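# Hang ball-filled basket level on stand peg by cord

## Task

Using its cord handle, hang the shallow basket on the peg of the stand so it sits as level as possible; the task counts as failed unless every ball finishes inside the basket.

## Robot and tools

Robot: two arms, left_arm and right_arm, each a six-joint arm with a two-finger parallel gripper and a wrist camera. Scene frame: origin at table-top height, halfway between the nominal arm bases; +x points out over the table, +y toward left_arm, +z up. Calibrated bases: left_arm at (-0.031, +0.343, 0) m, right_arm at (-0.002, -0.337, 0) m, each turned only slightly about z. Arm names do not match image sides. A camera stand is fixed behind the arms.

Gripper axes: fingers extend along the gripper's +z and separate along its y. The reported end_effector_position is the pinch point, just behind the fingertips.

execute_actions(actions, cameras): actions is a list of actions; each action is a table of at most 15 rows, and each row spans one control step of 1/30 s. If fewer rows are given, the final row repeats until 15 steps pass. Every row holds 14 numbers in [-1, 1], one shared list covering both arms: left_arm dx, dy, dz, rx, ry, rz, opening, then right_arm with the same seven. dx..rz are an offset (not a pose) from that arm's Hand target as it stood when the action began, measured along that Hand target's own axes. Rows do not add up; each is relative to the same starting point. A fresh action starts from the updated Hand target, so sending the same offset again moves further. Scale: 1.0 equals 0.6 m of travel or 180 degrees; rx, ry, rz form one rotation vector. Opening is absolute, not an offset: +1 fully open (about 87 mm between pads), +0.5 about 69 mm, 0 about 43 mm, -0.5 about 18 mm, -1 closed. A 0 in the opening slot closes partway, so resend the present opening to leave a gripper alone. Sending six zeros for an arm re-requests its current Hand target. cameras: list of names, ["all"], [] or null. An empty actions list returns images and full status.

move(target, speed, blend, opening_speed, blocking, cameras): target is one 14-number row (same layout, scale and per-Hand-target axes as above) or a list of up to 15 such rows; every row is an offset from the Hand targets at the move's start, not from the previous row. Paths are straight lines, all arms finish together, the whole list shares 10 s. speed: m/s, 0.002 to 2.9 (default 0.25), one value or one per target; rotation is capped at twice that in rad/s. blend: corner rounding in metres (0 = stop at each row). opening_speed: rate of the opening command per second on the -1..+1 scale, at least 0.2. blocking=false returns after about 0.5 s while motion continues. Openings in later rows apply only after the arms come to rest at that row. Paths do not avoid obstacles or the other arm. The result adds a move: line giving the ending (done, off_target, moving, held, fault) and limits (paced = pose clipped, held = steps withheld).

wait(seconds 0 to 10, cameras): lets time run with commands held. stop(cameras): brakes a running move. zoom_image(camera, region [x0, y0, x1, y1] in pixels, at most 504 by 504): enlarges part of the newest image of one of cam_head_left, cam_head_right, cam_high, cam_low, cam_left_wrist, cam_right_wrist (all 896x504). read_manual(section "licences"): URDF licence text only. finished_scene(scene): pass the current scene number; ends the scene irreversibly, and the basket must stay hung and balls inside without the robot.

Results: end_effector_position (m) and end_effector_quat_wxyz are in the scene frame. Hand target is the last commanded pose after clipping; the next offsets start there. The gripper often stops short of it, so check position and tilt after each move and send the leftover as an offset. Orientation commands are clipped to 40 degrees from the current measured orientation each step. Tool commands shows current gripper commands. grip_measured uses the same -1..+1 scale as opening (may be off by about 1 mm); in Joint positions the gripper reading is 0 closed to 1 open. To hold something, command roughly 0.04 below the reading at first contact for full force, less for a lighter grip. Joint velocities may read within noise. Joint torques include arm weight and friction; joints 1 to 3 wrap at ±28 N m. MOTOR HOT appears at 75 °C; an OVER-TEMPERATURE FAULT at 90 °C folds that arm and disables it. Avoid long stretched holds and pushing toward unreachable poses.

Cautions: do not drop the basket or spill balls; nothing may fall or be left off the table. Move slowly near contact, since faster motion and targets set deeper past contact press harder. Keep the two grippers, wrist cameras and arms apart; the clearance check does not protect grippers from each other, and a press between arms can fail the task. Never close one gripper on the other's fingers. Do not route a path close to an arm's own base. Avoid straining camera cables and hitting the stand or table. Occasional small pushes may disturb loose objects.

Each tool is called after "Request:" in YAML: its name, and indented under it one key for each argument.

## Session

Request:
execute_actions:
  actions: []

Request:
zoom_image:
  camera: "cam_high"
  region: [320, 180, 560, 370]

Request:
zoom_image:
  camera: "cam_head_left"
  region: [340, 130, 580, 430]

Request:
zoom_image:
  camera: "cam_head_right"
  region: [340, 130, 580, 430]

Scene clock: 0.00 s.
left_arm: end_effector_position=(+0.3428, +0.3226, +0.0374) grip_measured=+0.976 end_effector_quat_wxyz=(+0.568, +0.017, +0.822, +0.046) | right_arm: end_effector_position=(+0.3540, -0.3643, +0.0350) grip_measured=+1.000 end_effector_quat_wxyz=(+0.554, +0.062, +0.830, -0.028)
Joint positions: left_arm=[-0.114 1.581 0.334 0.88 -0.197 0.027 0.988] | right_arm=[-0.065 1.491 0.287 0.808 0.068 0.053 1]
Joint velocities: within noise
Joint torques (N m): no reading
Heat: left arm: 33 °C; right arm: 30 °C.
Hand target: left_arm +0.3469, +0.3220, +0.0444; +0.577, +0.016, +0.816, +0.045 | right_arm +0.3556, -0.3644, +0.0374; +0.556, +0.062, +0.828, -0.028
Tool commands: left_gripper/opening=+1.0 right_gripper/opening=+1.0
camera_calibration:
cam_left_wrist: T_world_to_cam=[[0.00166941, -0.996978, -0.0776708, 0.320789], [-0.944467, 0.023951, -0.327733, 0.348417], [0.328602, 0.0739046, -0.941572, 0.0411814], [0, 0, 0, 1]] pos_world=[0.315, 0.308431, 0.177879]
cam_right_wrist: T_world_to_cam=[[-0.128001, -0.991758, -0.00565965, -0.319829], [-0.940893, 0.123236, -0.315489, 0.413176], [0.313586, -0.0350576, -0.948912, 0.0550576], [0, 0, 0, 1]] pos_world=[0.330551, -0.366181, 0.180787]

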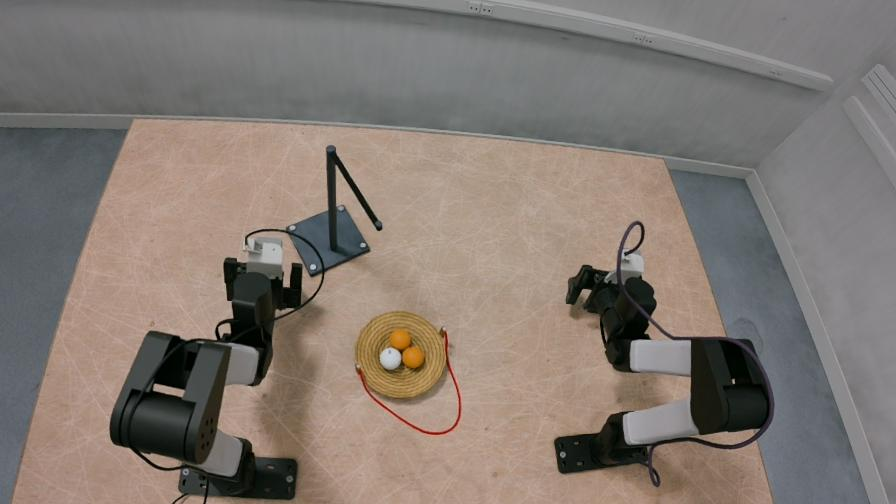

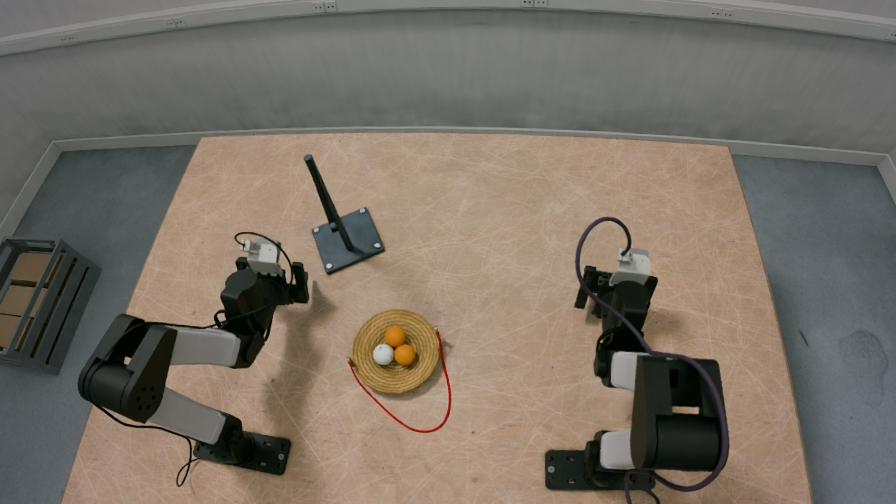

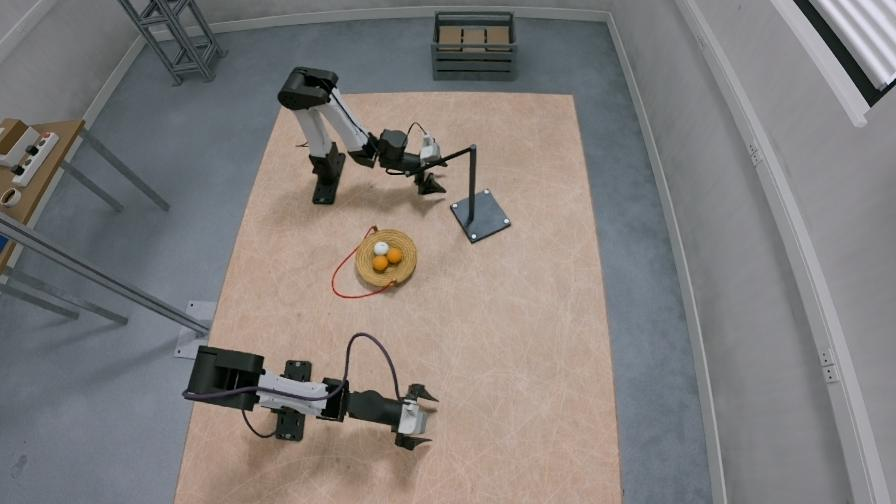

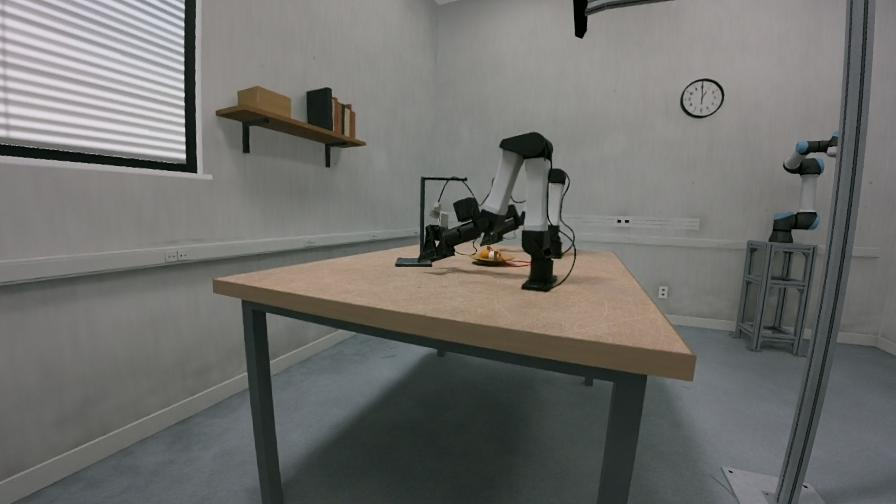

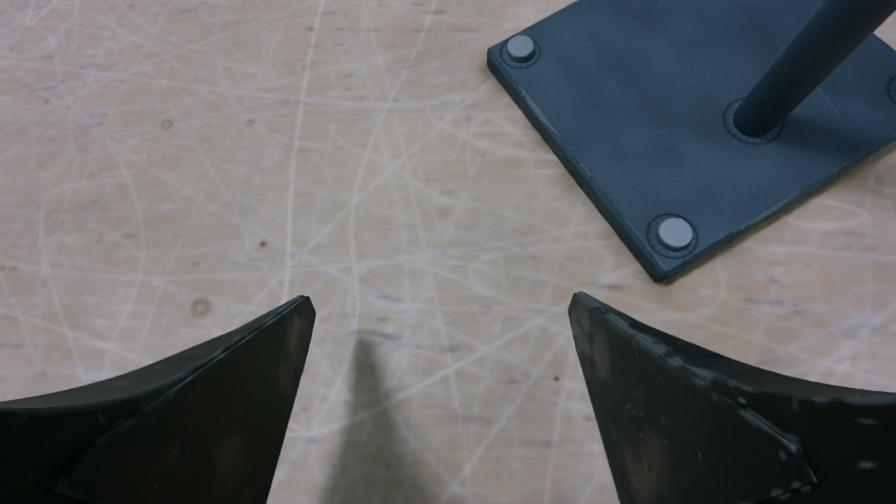

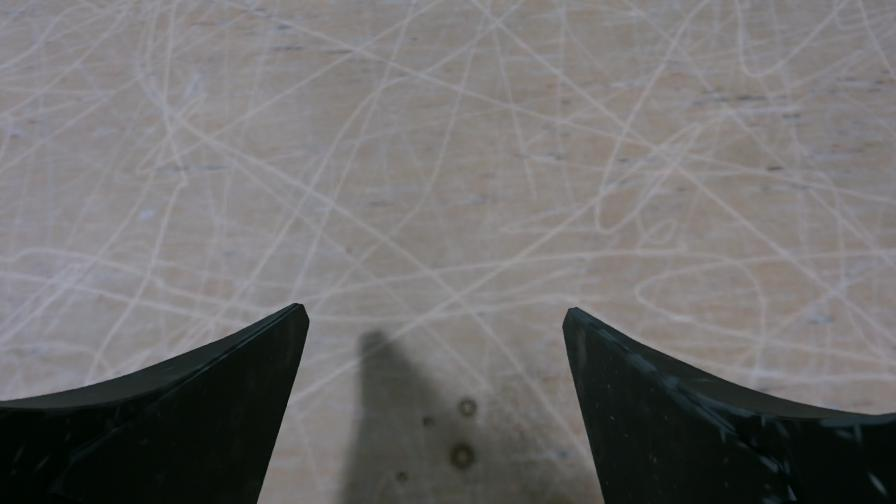

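Scaled by 2.100 from the camera's 896x504 image, which has a finer 1280x720 frame.

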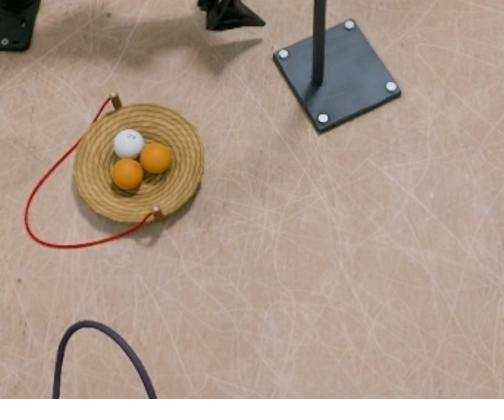

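Scaled by 1.680 from the camera's 896x504 image, which has a finer 1280x720 frame.

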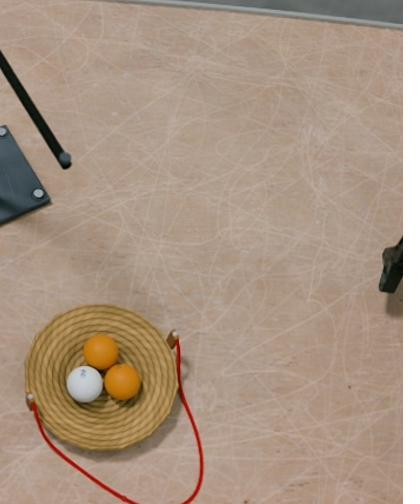

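Scaled by 1.680 from the camera's 896x504 image, which has a finer 1280x720 frame.

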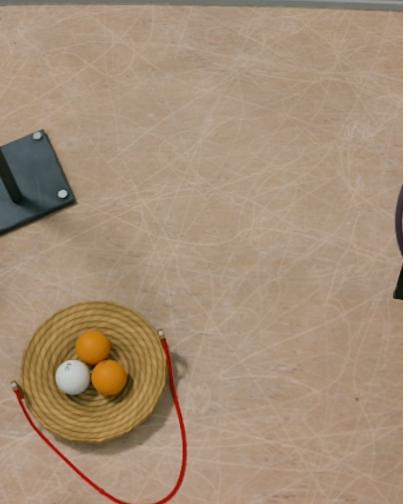

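Request:
zoom_image:
  camera: "cam_high"
  region: [322, 215, 422, 305]

Request:
zoom_image:
  camera: "cam_head_left"
  region: [345, 305, 470, 445]

Request:
zoom_image:
  camera: "cam_high"
  region: [390, 130, 520, 250]

Scaled by 5.040 from the camera's 896x504 image, which has a finer 1280x720 frame.

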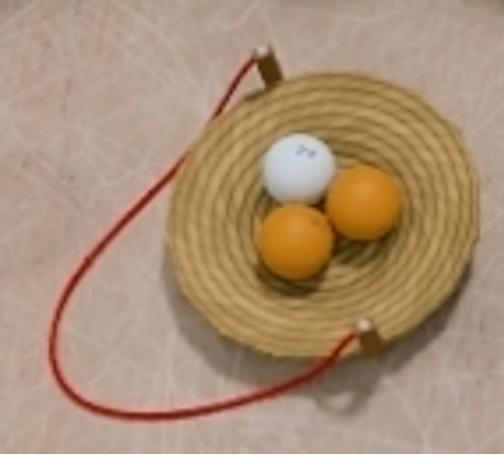

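Scaled by 3.600 from the camera's 896x504 image, which has a finer 1280x720 frame.

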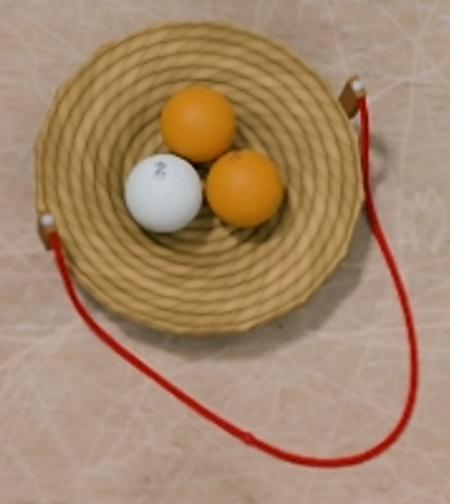

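Scaled by 3.877 from the camera's 896x504 image, which has a finer 1280x720 frame.

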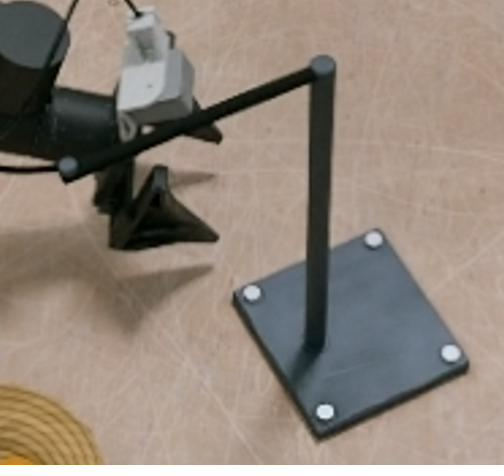

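Request:
move:
  target:
    - [-0.1702,0.0483,-0.3907,0,0,0,0, 0,0,0,0,0,0,1]
    - [-0.0137,-0.5398,-0.5423,0.2937,0.3012,0.3707,0, 0,0,0,0,0,0,1]
  speed: [0.35,0.3]
  blend: [0.04,0]
  cameras: ["cam_left_wrist","cam_high","cam_head_right"]

Scene clock: 296.83 s.
left_arm: end_effector_position=(+0.0536, -0.0142, +0.1283) grip_measured=+0.000 end_effector_quat_wxyz=(+0.001, +0.635, +0.772, +0.005) | right_arm: end_effector_position=(+0.3540, -0.3643, +0.0350) grip_measured=+1.000 end_effector_quat_wxyz=(+0.554, +0.062, +0.830, -0.028)
Joint positions: left_arm=[-1.311 2.136 2.059 -1.499 -0.009 0.03 0.5] | right_arm=[-0.065 1.491 0.287 0.808 0.068 0.053 1]
Joint torques (N m): left_arm=[-0.61 -9.7 8.17 0.19 0.19 -0.18] | right_arm=[-0.08 -3.81 5.08 1.8 0.05 0.01]
Heat: left arm: 42 °C; right arm: 35 °C.
Hand target: left_arm +0.0517, -0.0191, +0.1303; +0.000, +0.640, +0.768, +0.000 | right_arm +0.3556, -0.3644, +0.0374; +0.556, +0.062, +0.828, -0.028
Off the commanded pose: left_arm 0.006 m, 1 deg | right_arm 0.003 m, 0 deg.
move: done
camera_calibration:
cam_left_wrist: T_world_to_cam=[[-0.979409, -0.20108, 0.0180314, 0.0442848], [-0.114787, 0.628112, 0.76961, -0.0634285], [-0.166079, 0.751693, -0.63826, 0.243879], [0, 0, 0, 1]] pos_world=[0.0765953, -0.134577, 0.203675]
Images, in order (width x height): cam_head_right 896x504, cam_high 896x504, cam_left_wrist 896x504.

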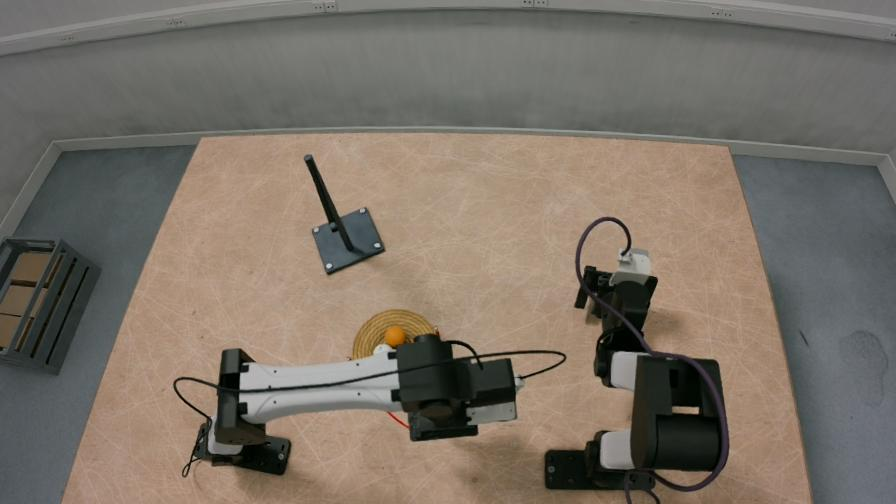

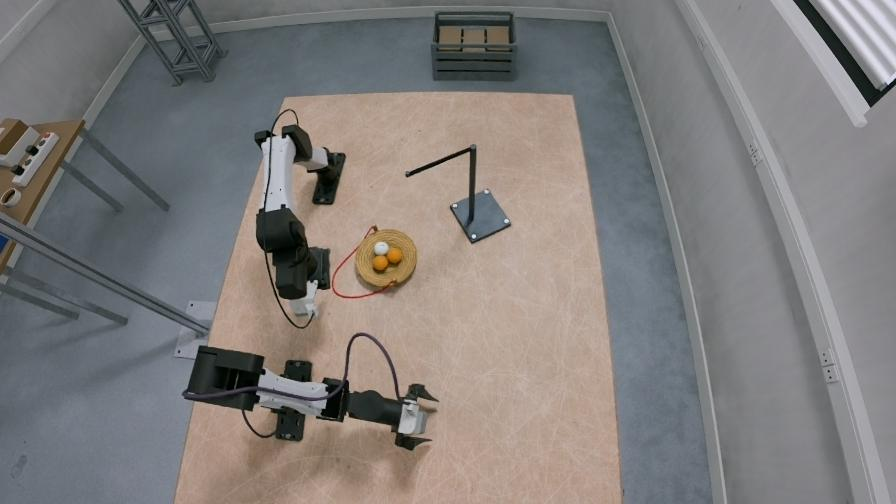

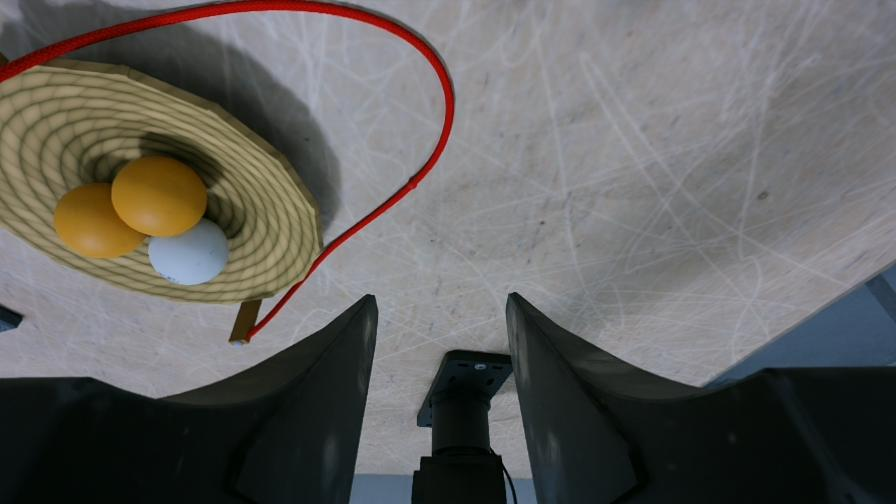

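Request:
move:
  target: [0.0115,-0.0083,0.1638,0,0,0,0, 0,0,0,0,0,0,1]
  speed: 0.15
  cameras: ["cam_left_wrist"]

Scene clock: 357.90 s.
left_arm: end_effector_position=(+0.0490, -0.0113, +0.0331) grip_measured=+0.000 end_effector_quat_wxyz=(-0.001, +0.639, +0.769, +0.006) | right_arm: end_effector_position=(+0.3540, -0.3643, +0.0350) grip_measured=+1.000 end_effector_quat_wxyz=(+0.554, +0.062, +0.830, -0.028)
Joint positions: left_arm=[-1.321 2.136 1.679 -1.124 -0.009 0.03 0.5] | right_arm=[-0.065 1.491 0.287 0.808 0.068 0.053 1]
Joint torques (N m): left_arm=[-0.79 -11.48 4.59 0.44 0.17 -0.29] | right_arm=[-0.02 -3.77 5.11 1.81 0.04 0.02]
Heat: left arm: 36 °C; right arm: 36 °C.
Hand target: left_arm +0.0454, -0.0132, +0.0320; +0.000, +0.640, +0.768, +0.000 | right_arm +0.3556, -0.3644, +0.0374; +0.556, +0.062, +0.828, -0.028
Off the commanded pose: left_arm 0.004 m, 1 deg | right_arm 0.003 m, 0 deg.
move: done
camera_calibration:
cam_left_wrist: T_world_to_cam=[[-0.981407, -0.191009, 0.0188856, 0.0421879], [-0.106841, 0.625379, 0.772972, 0.00690835], [-0.159455, 0.756583, -0.634158, 0.179792], [0, 0, 0, 1]] pos_world=[0.0708103, -0.132289, 0.10788]
Images, in order (width x height): cam_left_wrist 896x504.

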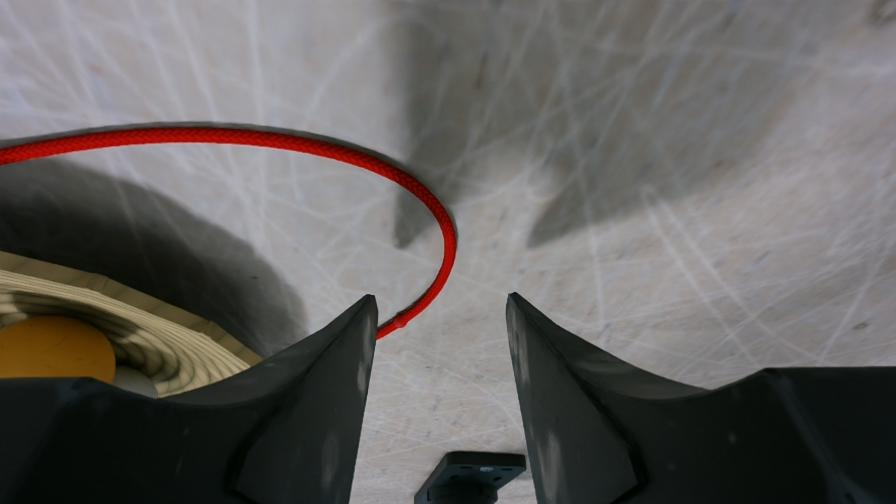

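Request:
move:
  target: [0.0140,-0.0066,0.0317,0,0,0,0, 0,0,0,0,0,0,1]
  speed: 0.06
  cameras: ["cam_left_wrist"]

Scene clock: 381.77 s.
left_arm: end_effector_position=(+0.0432, -0.0004, +0.0120) grip_measured=+0.000 end_effector_quat_wxyz=(-0.011, +0.641, +0.767, +0.014) | right_arm: end_effector_position=(+0.3540, -0.3643, +0.0350) grip_measured=+1.000 end_effector_quat_wxyz=(+0.554, +0.062, +0.830, -0.028)
Joint positions: left_arm=[-1.33 2.136 1.588 -1.056 -0.009 0.026 0.5] | right_arm=[-0.065 1.491 0.287 0.808 0.068 0.053 1]
Joint torques (N m): left_arm=[-0.72 -12.45 4.01 0.56 0.18 -0.37] | right_arm=[-0.08 -3.77 5.14 1.81 0.05 0.01]
Heat: left arm: 35 °C; right arm: 36 °C.
Hand target: left_arm +0.0402, -0.0056, +0.0130; +0.000, +0.640, +0.768, +0.000 | right_arm +0.3556, -0.3644, +0.0374; +0.556, +0.062, +0.828, -0.028
Off the commanded pose: left_arm 0.006 m, 2 deg | right_arm 0.003 m, 0 deg.
move: done
camera_calibration:
cam_left_wrist: T_world_to_cam=[[-0.98239, -0.185841, 0.0192981, 0.0390647], [-0.0995239, 0.607905, 0.787748, 0.0152376], [-0.158127, 0.771956, -0.615695, 0.157], [0, 0, 0, 1]] pos_world=[0.0647193, -0.1232, 0.0839069]
Images, in order (width x height): cam_left_wrist 896x504.

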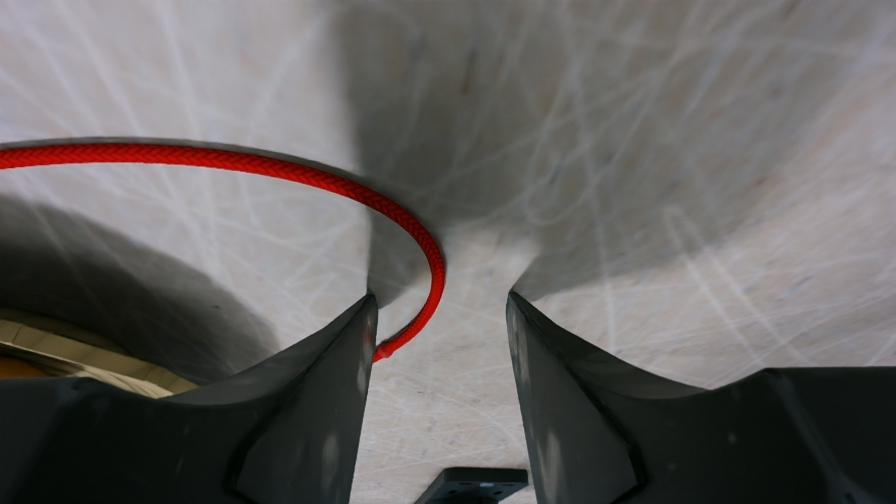

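Request:
execute_actions:
  actions: []
  cameras: ["cam_high","cam_head_left","cam_head_right"]

Request:
zoom_image:
  camera: "cam_high"
  region: [302, 215, 402, 305]

Request:
zoom_image:
  camera: "cam_head_left"
  region: [345, 305, 520, 465]

Scene clock: 396.30 s.
left_arm: end_effector_position=(+0.0432, -0.0004, +0.0120) grip_measured=+0.000 end_effector_quat_wxyz=(-0.011, +0.641, +0.767, +0.014) | right_arm: end_effector_position=(+0.3540, -0.3643, +0.0350) grip_measured=+1.000 end_effector_quat_wxyz=(+0.554, +0.062, +0.830, -0.028)
Joint positions: left_arm=[-1.33 2.136 1.588 -1.056 -0.009 0.026 0.5] | right_arm=[-0.065 1.491 0.287 0.808 0.068 0.053 1]
Joint velocities: within noise
Joint torques (N m): left_arm=[-0.66 -12.42 4.03 0.56 0.19 -0.36] | right_arm=[-0.06 -3.78 5.14 1.82 0.04 0.01]
Heat: left arm: 37 °C; right arm: 36 °C.
Hand target: left_arm +0.0402, -0.0056, +0.0130; +0.000, +0.640, +0.768, +0.000 | right_arm +0.3556, -0.3644, +0.0374; +0.556, +0.062, +0.828, -0.028
Tool commands: left_gripper/opening=+0.0 right_gripper/opening=+1.0
Off the commanded pose: left_arm 0.006 m, 2 deg | right_arm 0.003 m, 0 deg.
Images, in order (width x height): cam_head_left 896x504, cam_head_right 896x504, cam_high 896x504.

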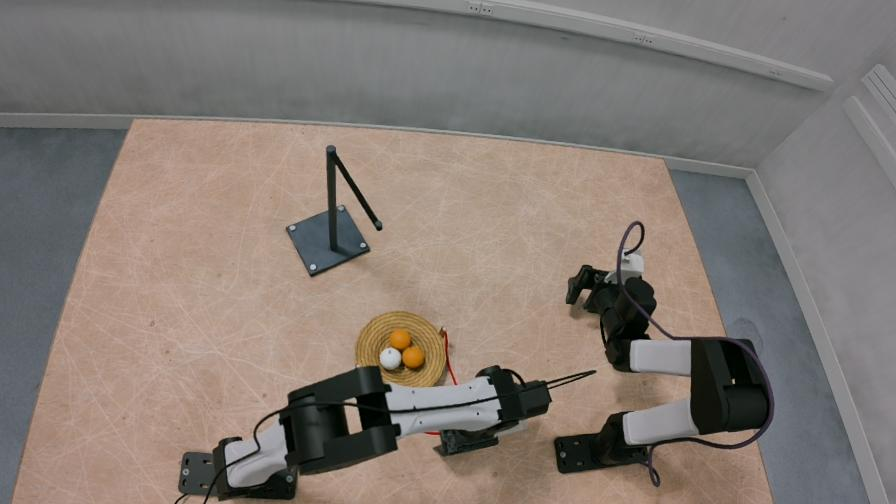

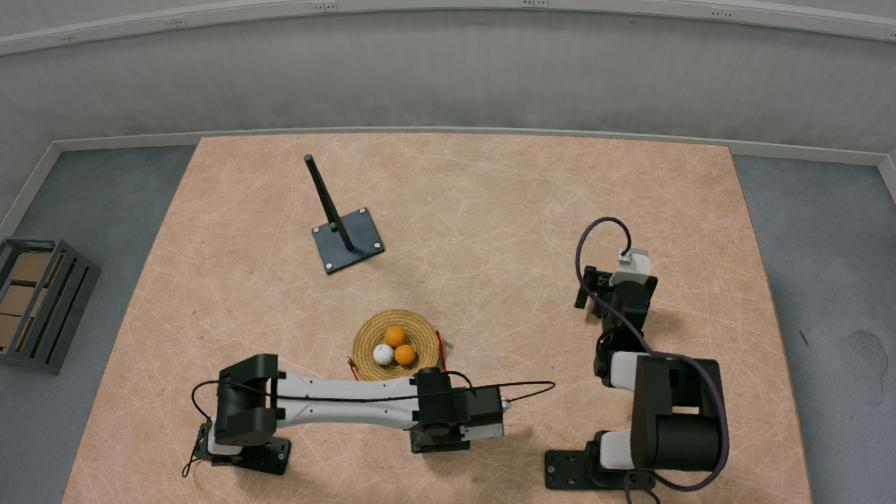

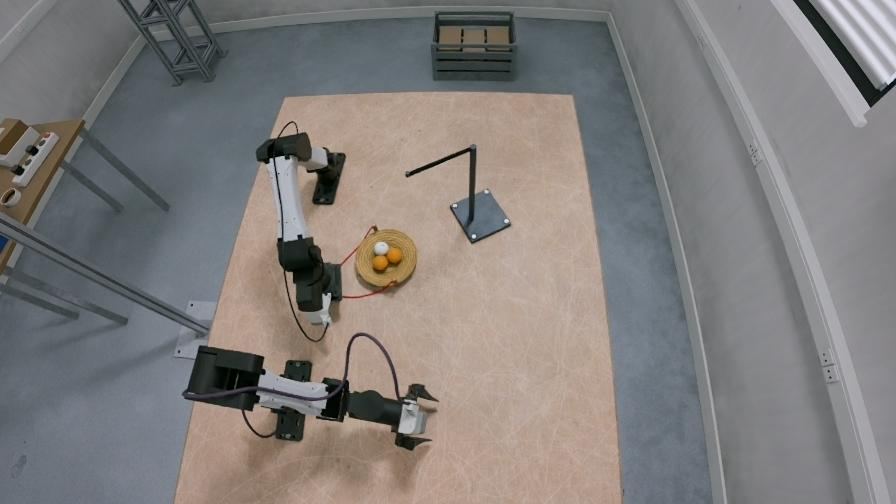

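Scaled by 5.040 from the camera's 896x504 image, which has a finer 1280x720 frame.

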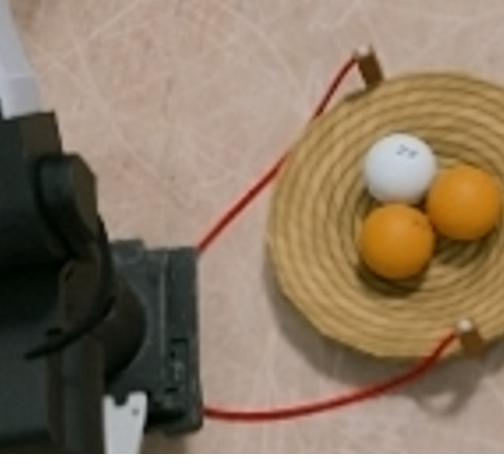

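Scaled by 2.880 from the camera's 896x504 image, which has a finer 1280x720 frame.

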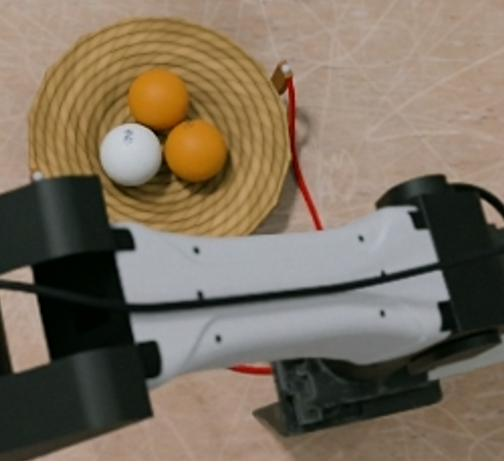

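Request:
move:
  target: [-0.0113,0.0013,0.0075,0,0,0,0, 0,0,0,0,0,0,1]
  speed: 0.04
  cameras: ["cam_left_wrist"]

Scene clock: 408.73 s.
left_arm: end_effector_position=(+0.0432, -0.0004, +0.0120) grip_measured=+0.000 end_effector_quat_wxyz=(-0.011, +0.641, +0.767, +0.014) | right_arm: end_effector_position=(+0.3540, -0.3643, +0.0350) grip_measured=+1.000 end_effector_quat_wxyz=(+0.554, +0.062, +0.830, -0.028)
Joint positions: left_arm=[-1.33 2.136 1.588 -1.056 -0.009 0.026 0.5] | right_arm=[-0.065 1.491 0.287 0.808 0.068 0.053 1]
Joint torques (N m): left_arm=[-0.58 -9.81 6.37 0.58 0.18 -0.32] | right_arm=[-0.02 -3.75 5.14 1.82 0.05 0.01]
Heat: left arm: 37 °C; right arm: 36 °C.
Hand target: left_arm +0.0422, -0.0122, +0.0085; +0.000, +0.640, +0.768, +0.000 | right_arm +0.3556, -0.3644, +0.0374; +0.556, +0.062, +0.828, -0.028
Off the commanded pose: left_arm 0.012 m, 2 deg | right_arm 0.003 m, 0 deg.
move: off_target (left_arm)
camera_calibration:
cam_left_wrist: T_world_to_cam=[[-0.98239, -0.185841, 0.0192981, 0.0390647], [-0.0995239, 0.607905, 0.787748, 0.0152376], [-0.158127, 0.771956, -0.615695, 0.157], [0, 0, 0, 1]] pos_world=[0.0647193, -0.1232, 0.0839069]
Images, in order (width x height): cam_left_wrist 896x504.

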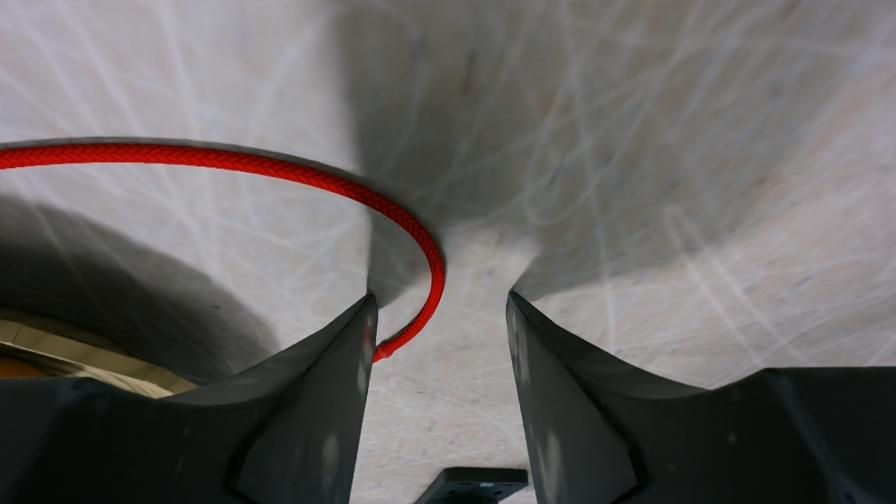

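Request:
move:
  target:
    - [-0.0115,-0.0012,-0.0442,0,0,0,0, 0,0,0,0,0,0,1]
    - [0,0,0,0,0,0,0, 0,0,0,0,0,0,1]
  speed: 0.06
  blend: [0.0,0]
  cameras: ["cam_left_wrist"]

Scene clock: 418.70 s.
left_arm: end_effector_position=(+0.0455, -0.0118, +0.0154) grip_measured=+0.000 end_effector_quat_wxyz=(+0.005, +0.641, +0.768, +0.001) | right_arm: end_effector_position=(+0.3540, -0.3643, +0.0350) grip_measured=+1.000 end_effector_quat_wxyz=(+0.554, +0.062, +0.830, -0.028)
Joint positions: left_arm=[-1.33 2.136 1.609 -1.038 -0.009 0.025 0.5] | right_arm=[-0.065 1.491 0.287 0.808 0.068 0.053 1]
Joint torques (N m): left_arm=[-0.59 -9.92 4.74 0.51 0.18 -0.32] | right_arm=[-0.05 -3.74 5.16 1.81 0.06 0.02]
Heat: left arm: 37 °C; right arm: 36 °C.
Hand target: left_arm +0.0422, -0.0122, +0.0085; +0.000, +0.640, +0.768, +0.000 | right_arm +0.3556, -0.3644, +0.0374; +0.556, +0.062, +0.828, -0.028
Off the commanded pose: left_arm 0.008 m, 1 deg | right_arm 0.003 m, 0 deg.
move: done
camera_calibration:
cam_left_wrist: T_world_to_cam=[[-0.982252, -0.186642, 0.0186032, 0.0390582], [-0.106817, 0.638148, 0.762468, 0.0207337], [-0.15418, 0.746949, -0.646758, 0.168218], [0, 0, 0, 1]] pos_world=[0.0665156, -0.131591, 0.0922609]
Images, in order (width x height): cam_left_wrist 896x504.

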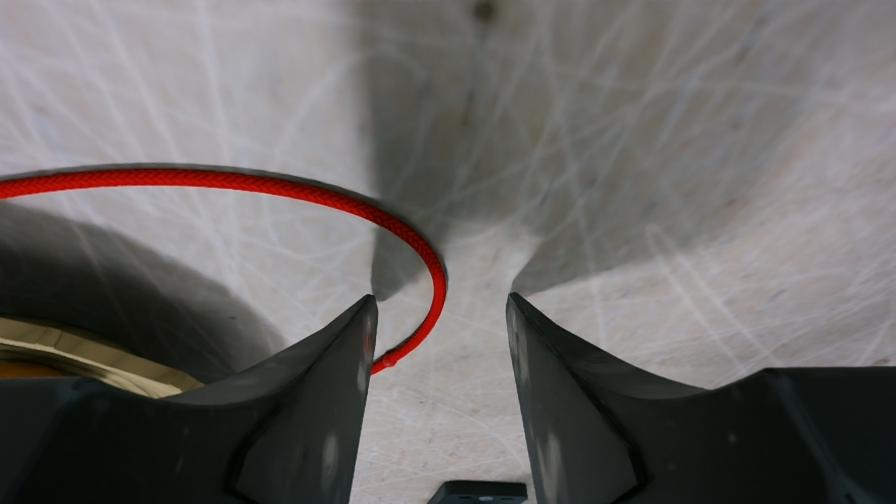

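Request:
move:
  target: [0,0,0.013,0,0,0,0,0,0,0,0,0,0,1]
  speed: 0.08
  cameras: ["cam_left_wrist"]

Scene clock: 485.70 s.
left_arm: end_effector_position=(+0.0454, -0.0118, +0.0122) grip_measured=+0.000 end_effector_quat_wxyz=(+0.006, +0.641, +0.768, +0.000) | right_arm: end_effector_position=(+0.3540, -0.3643, +0.0350) grip_measured=+1.000 end_effector_quat_wxyz=(+0.554, +0.062, +0.830, -0.028)
Joint positions: left_arm=[-1.33 2.137 1.598 -1.022 -0.008 0.025 0.5] | right_arm=[-0.065 1.491 0.287 0.808 0.068 0.053 1]
Joint torques (N m): left_arm=[-0.65 -9.05 4.15 0.62 0.15 -0.33] | right_arm=[-0.03 -3.78 5.09 1.82 0.04 0.01]
Heat: left arm: 37 °C; right arm: 36 °C.
Hand target: left_arm +0.0421, -0.0122, +0.0006; +0.000, +0.640, +0.768, +0.000 | right_arm +0.3556, -0.3644, +0.0374; +0.556, +0.062, +0.828, -0.028
Off the commanded pose: left_arm 0.012 m, 1 deg | right_arm 0.003 m, 0 deg.
move: off_target (left_arm)
camera_calibration:
cam_left_wrist: T_world_to_cam=[[-0.982262, -0.186557, 0.0189093, 0.0390359], [-0.107015, 0.640531, 0.760439, 0.023317], [-0.153977, 0.744927, -0.649134, 0.166108], [0, 0, 0, 1]] pos_world=[0.0664155, -0.131391, 0.0893568]
Images, in order (width x height): cam_left_wrist 896x504.

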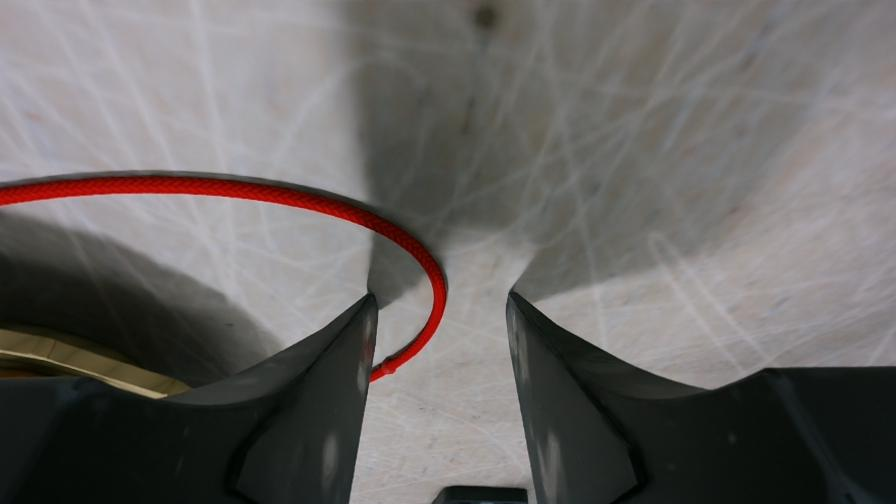

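Request:
move:
  target: [0,0,0.010,0,0,0,0,0,0,0,0,0,0,1]
  speed: 0.08
  cameras: ["cam_left_wrist"]

Scene clock: 490.37 s.
left_arm: end_effector_position=(+0.0453, -0.0117, +0.0116) grip_measured=+0.000 end_effector_quat_wxyz=(+0.006, +0.641, +0.768, +0.000) | right_arm: end_effector_position=(+0.3540, -0.3643, +0.0350) grip_measured=+1.000 end_effector_quat_wxyz=(+0.554, +0.062, +0.830, -0.028)
Joint positions: left_arm=[-1.33 2.137 1.595 -1.02 -0.008 0.025 0.5] | right_arm=[-0.065 1.491 0.287 0.808 0.068 0.053 1]
Joint torques (N m): left_arm=[-0.57 -8.46 3.4 0.76 0.14 -0.3] | right_arm=[-0.03 -3.78 5.11 1.82 0.04 0.02]
Heat: left arm: 37 °C; right arm: 36 °C.
Hand target: left_arm +0.0421, -0.0123, -0.0054; +0.000, +0.640, +0.768, +0.000 | right_arm +0.3556, -0.3644, +0.0374; +0.556, +0.062, +0.828, -0.028
Off the commanded pose: left_arm 0.017 m, 1 deg | right_arm 0.003 m, 0 deg.
move: off_target (left_arm)
camera_calibration:
cam_left_wrist: T_world_to_cam=[[-0.982254, -0.186565, 0.0192531, 0.0390319], [-0.106815, 0.640825, 0.760219, 0.0236786], [-0.154168, 0.744672, -0.649381, 0.165709], [0, 0, 0, 1]] pos_world=[0.0664156, -0.131291, 0.088856]
Images, in order (width x height): cam_left_wrist 896x504.

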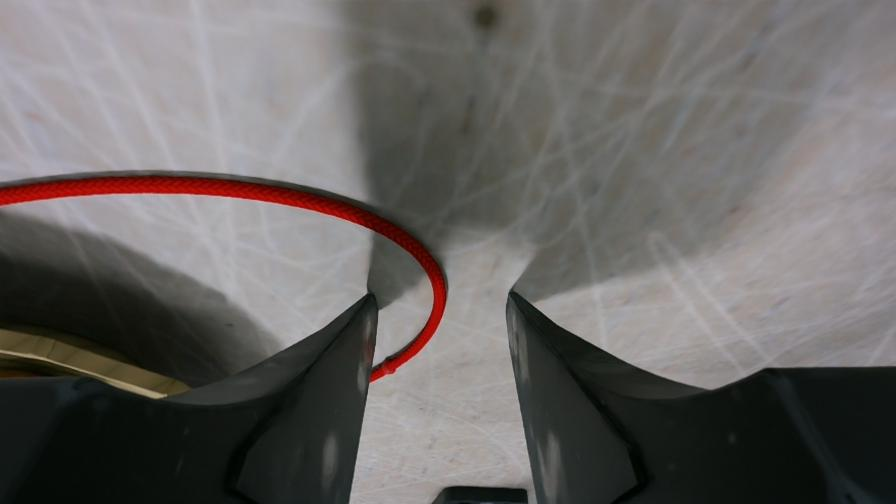

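Request:
move:
  target: [0,0,-0.010,0,0,0,-1,0,0,0,0,0,0,1]
  speed: 0.05
  opening_speed: 0.8
  cameras: ["cam_left_wrist"]

Scene clock: 499.10 s.
left_arm: end_effector_position=(+0.0453, -0.0117, +0.0116) grip_measured=-0.924 end_effector_quat_wxyz=(+0.006, +0.641, +0.768, +0.000) | right_arm: end_effector_position=(+0.3540, -0.3643, +0.0350) grip_measured=+1.000 end_effector_quat_wxyz=(+0.554, +0.062, +0.830, -0.028)
Joint positions: left_arm=[-1.33 2.137 1.595 -1.02 -0.008 0.025 0.038] | right_arm=[-0.065 1.491 0.287 0.808 0.068 0.053 1]
Joint torques (N m): left_arm=[-0.62 -9.13 4.3 0.62 0.18 -0.33] | right_arm=[-0.05 -3.78 5.12 1.8 0.04 0.01]
Heat: left arm: 37 °C; right arm: 36 °C.
Hand target: left_arm +0.0421, -0.0122, +0.0006; +0.000, +0.640, +0.768, +0.000 | right_arm +0.3556, -0.3644, +0.0374; +0.556, +0.062, +0.828, -0.028
Off the commanded pose: left_arm 0.011 m, 1 deg | right_arm 0.003 m, 0 deg.
move: off_target (left_arm)
camera_calibration:
cam_left_wrist: T_world_to_cam=[[-0.982254, -0.186565, 0.0192531, 0.0390319], [-0.106815, 0.640825, 0.760219, 0.0236786], [-0.154168, 0.744672, -0.649381, 0.165709], [0, 0, 0, 1]] pos_world=[0.0664156, -0.131291, 0.088856]
Images, in order (width x height): cam_left_wrist 896x504.

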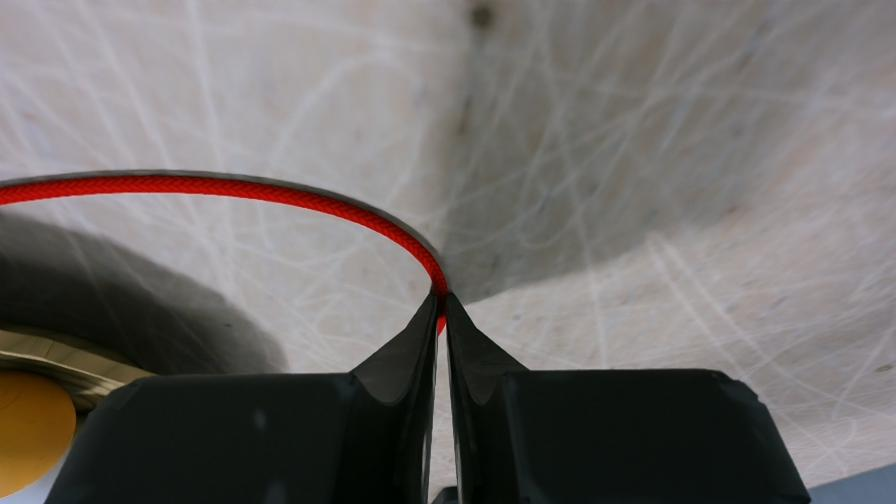

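Request:
move:
  target:
    - [0,0.0333,-0.1,-0.028,0,0,-1,0,0,0,0,0,0,1]
    - [0.025,0.1167,-0.2167,-0.083,0,0,-1,0,0,0,0,0,0,1]
    - [0.0583,0.2083,-0.3167,-0.156,0,0,-1,0,0,0,0,0,0,1]
    - [0.0767,0.265,-0.3917,-0.222,0,0,-1,0,0,0,0,0,0,1]
  blend: [0.02,0.02,0.02,0]
  speed: 0.12
  cameras: ["cam_left_wrist","cam_high","cam_low"]

Scene clock: 520.80 s.
left_arm: end_effector_position=(+0.1873, +0.0587, +0.2142) grip_measured=-0.924 end_effector_quat_wxyz=(+0.194, +0.611, +0.719, +0.271) | right_arm: end_effector_position=(+0.3540, -0.3643, +0.0350) grip_measured=+1.000 end_effector_quat_wxyz=(+0.554, +0.062, +0.830, -0.028)
Joint positions: left_arm=[-1.21 1.973 1.998 -1.531 -0.676 0.185 0.038] | right_arm=[-0.065 1.491 0.287 0.808 0.068 0.053 1]
Joint torques (N m): left_arm=[0.29 -13.14 8.06 0.35 -0.32 -0.22] | right_arm=[-0.06 -3.84 5.08 1.82 0.04 0.02]
Heat: left arm: 38 °C; right arm: 36 °C.
Hand target: left_arm +0.1902, +0.0620, +0.2355; +0.219, +0.602, +0.722, +0.262 | right_arm +0.3556, -0.3644, +0.0374; +0.556, +0.062, +0.828, -0.028
Off the commanded pose: left_arm 0.022 m, 3 deg | right_arm 0.003 m, 0 deg.
move: off_target (left_arm)
camera_calibration:
cam_left_wrist: T_world_to_cam=[[-0.78705, -0.120542, -0.604998, 0.280982], [-0.570123, 0.516703, 0.638731, -0.0401124], [0.235611, 0.847636, -0.475395, 0.150429], [0, 0, 0, 1]] pos_world=[0.162835, -0.0729124, 0.267128]
Images, in order (width x height): cam_high 896x504, cam_low 896x504, cam_left_wrist 896x504.

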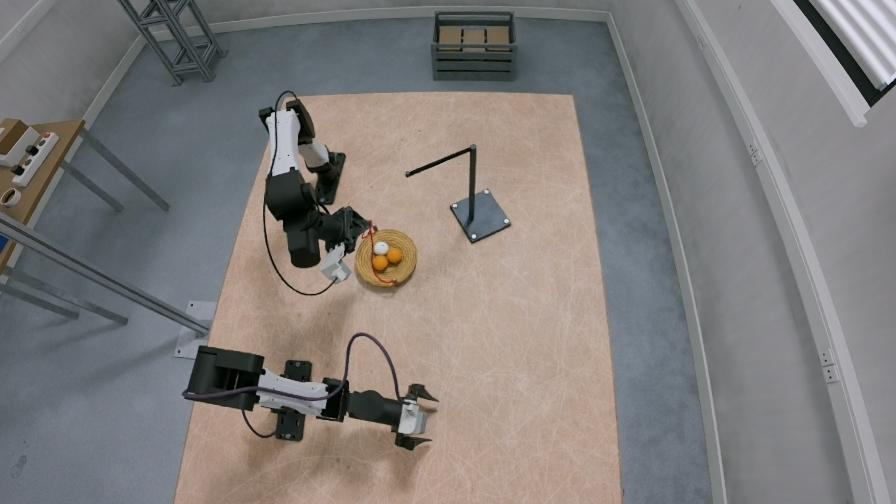

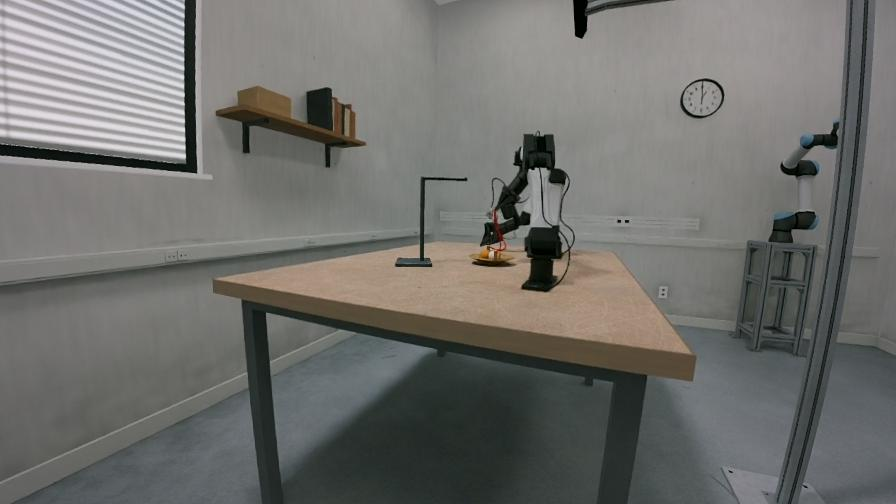

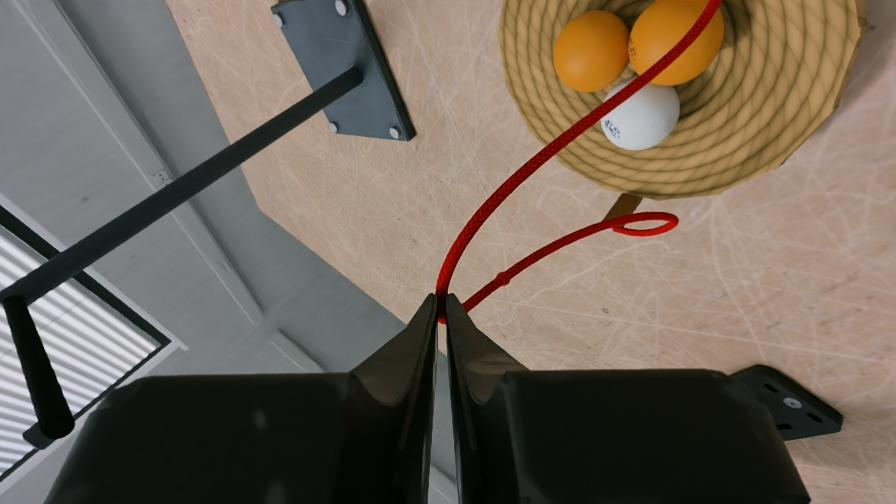

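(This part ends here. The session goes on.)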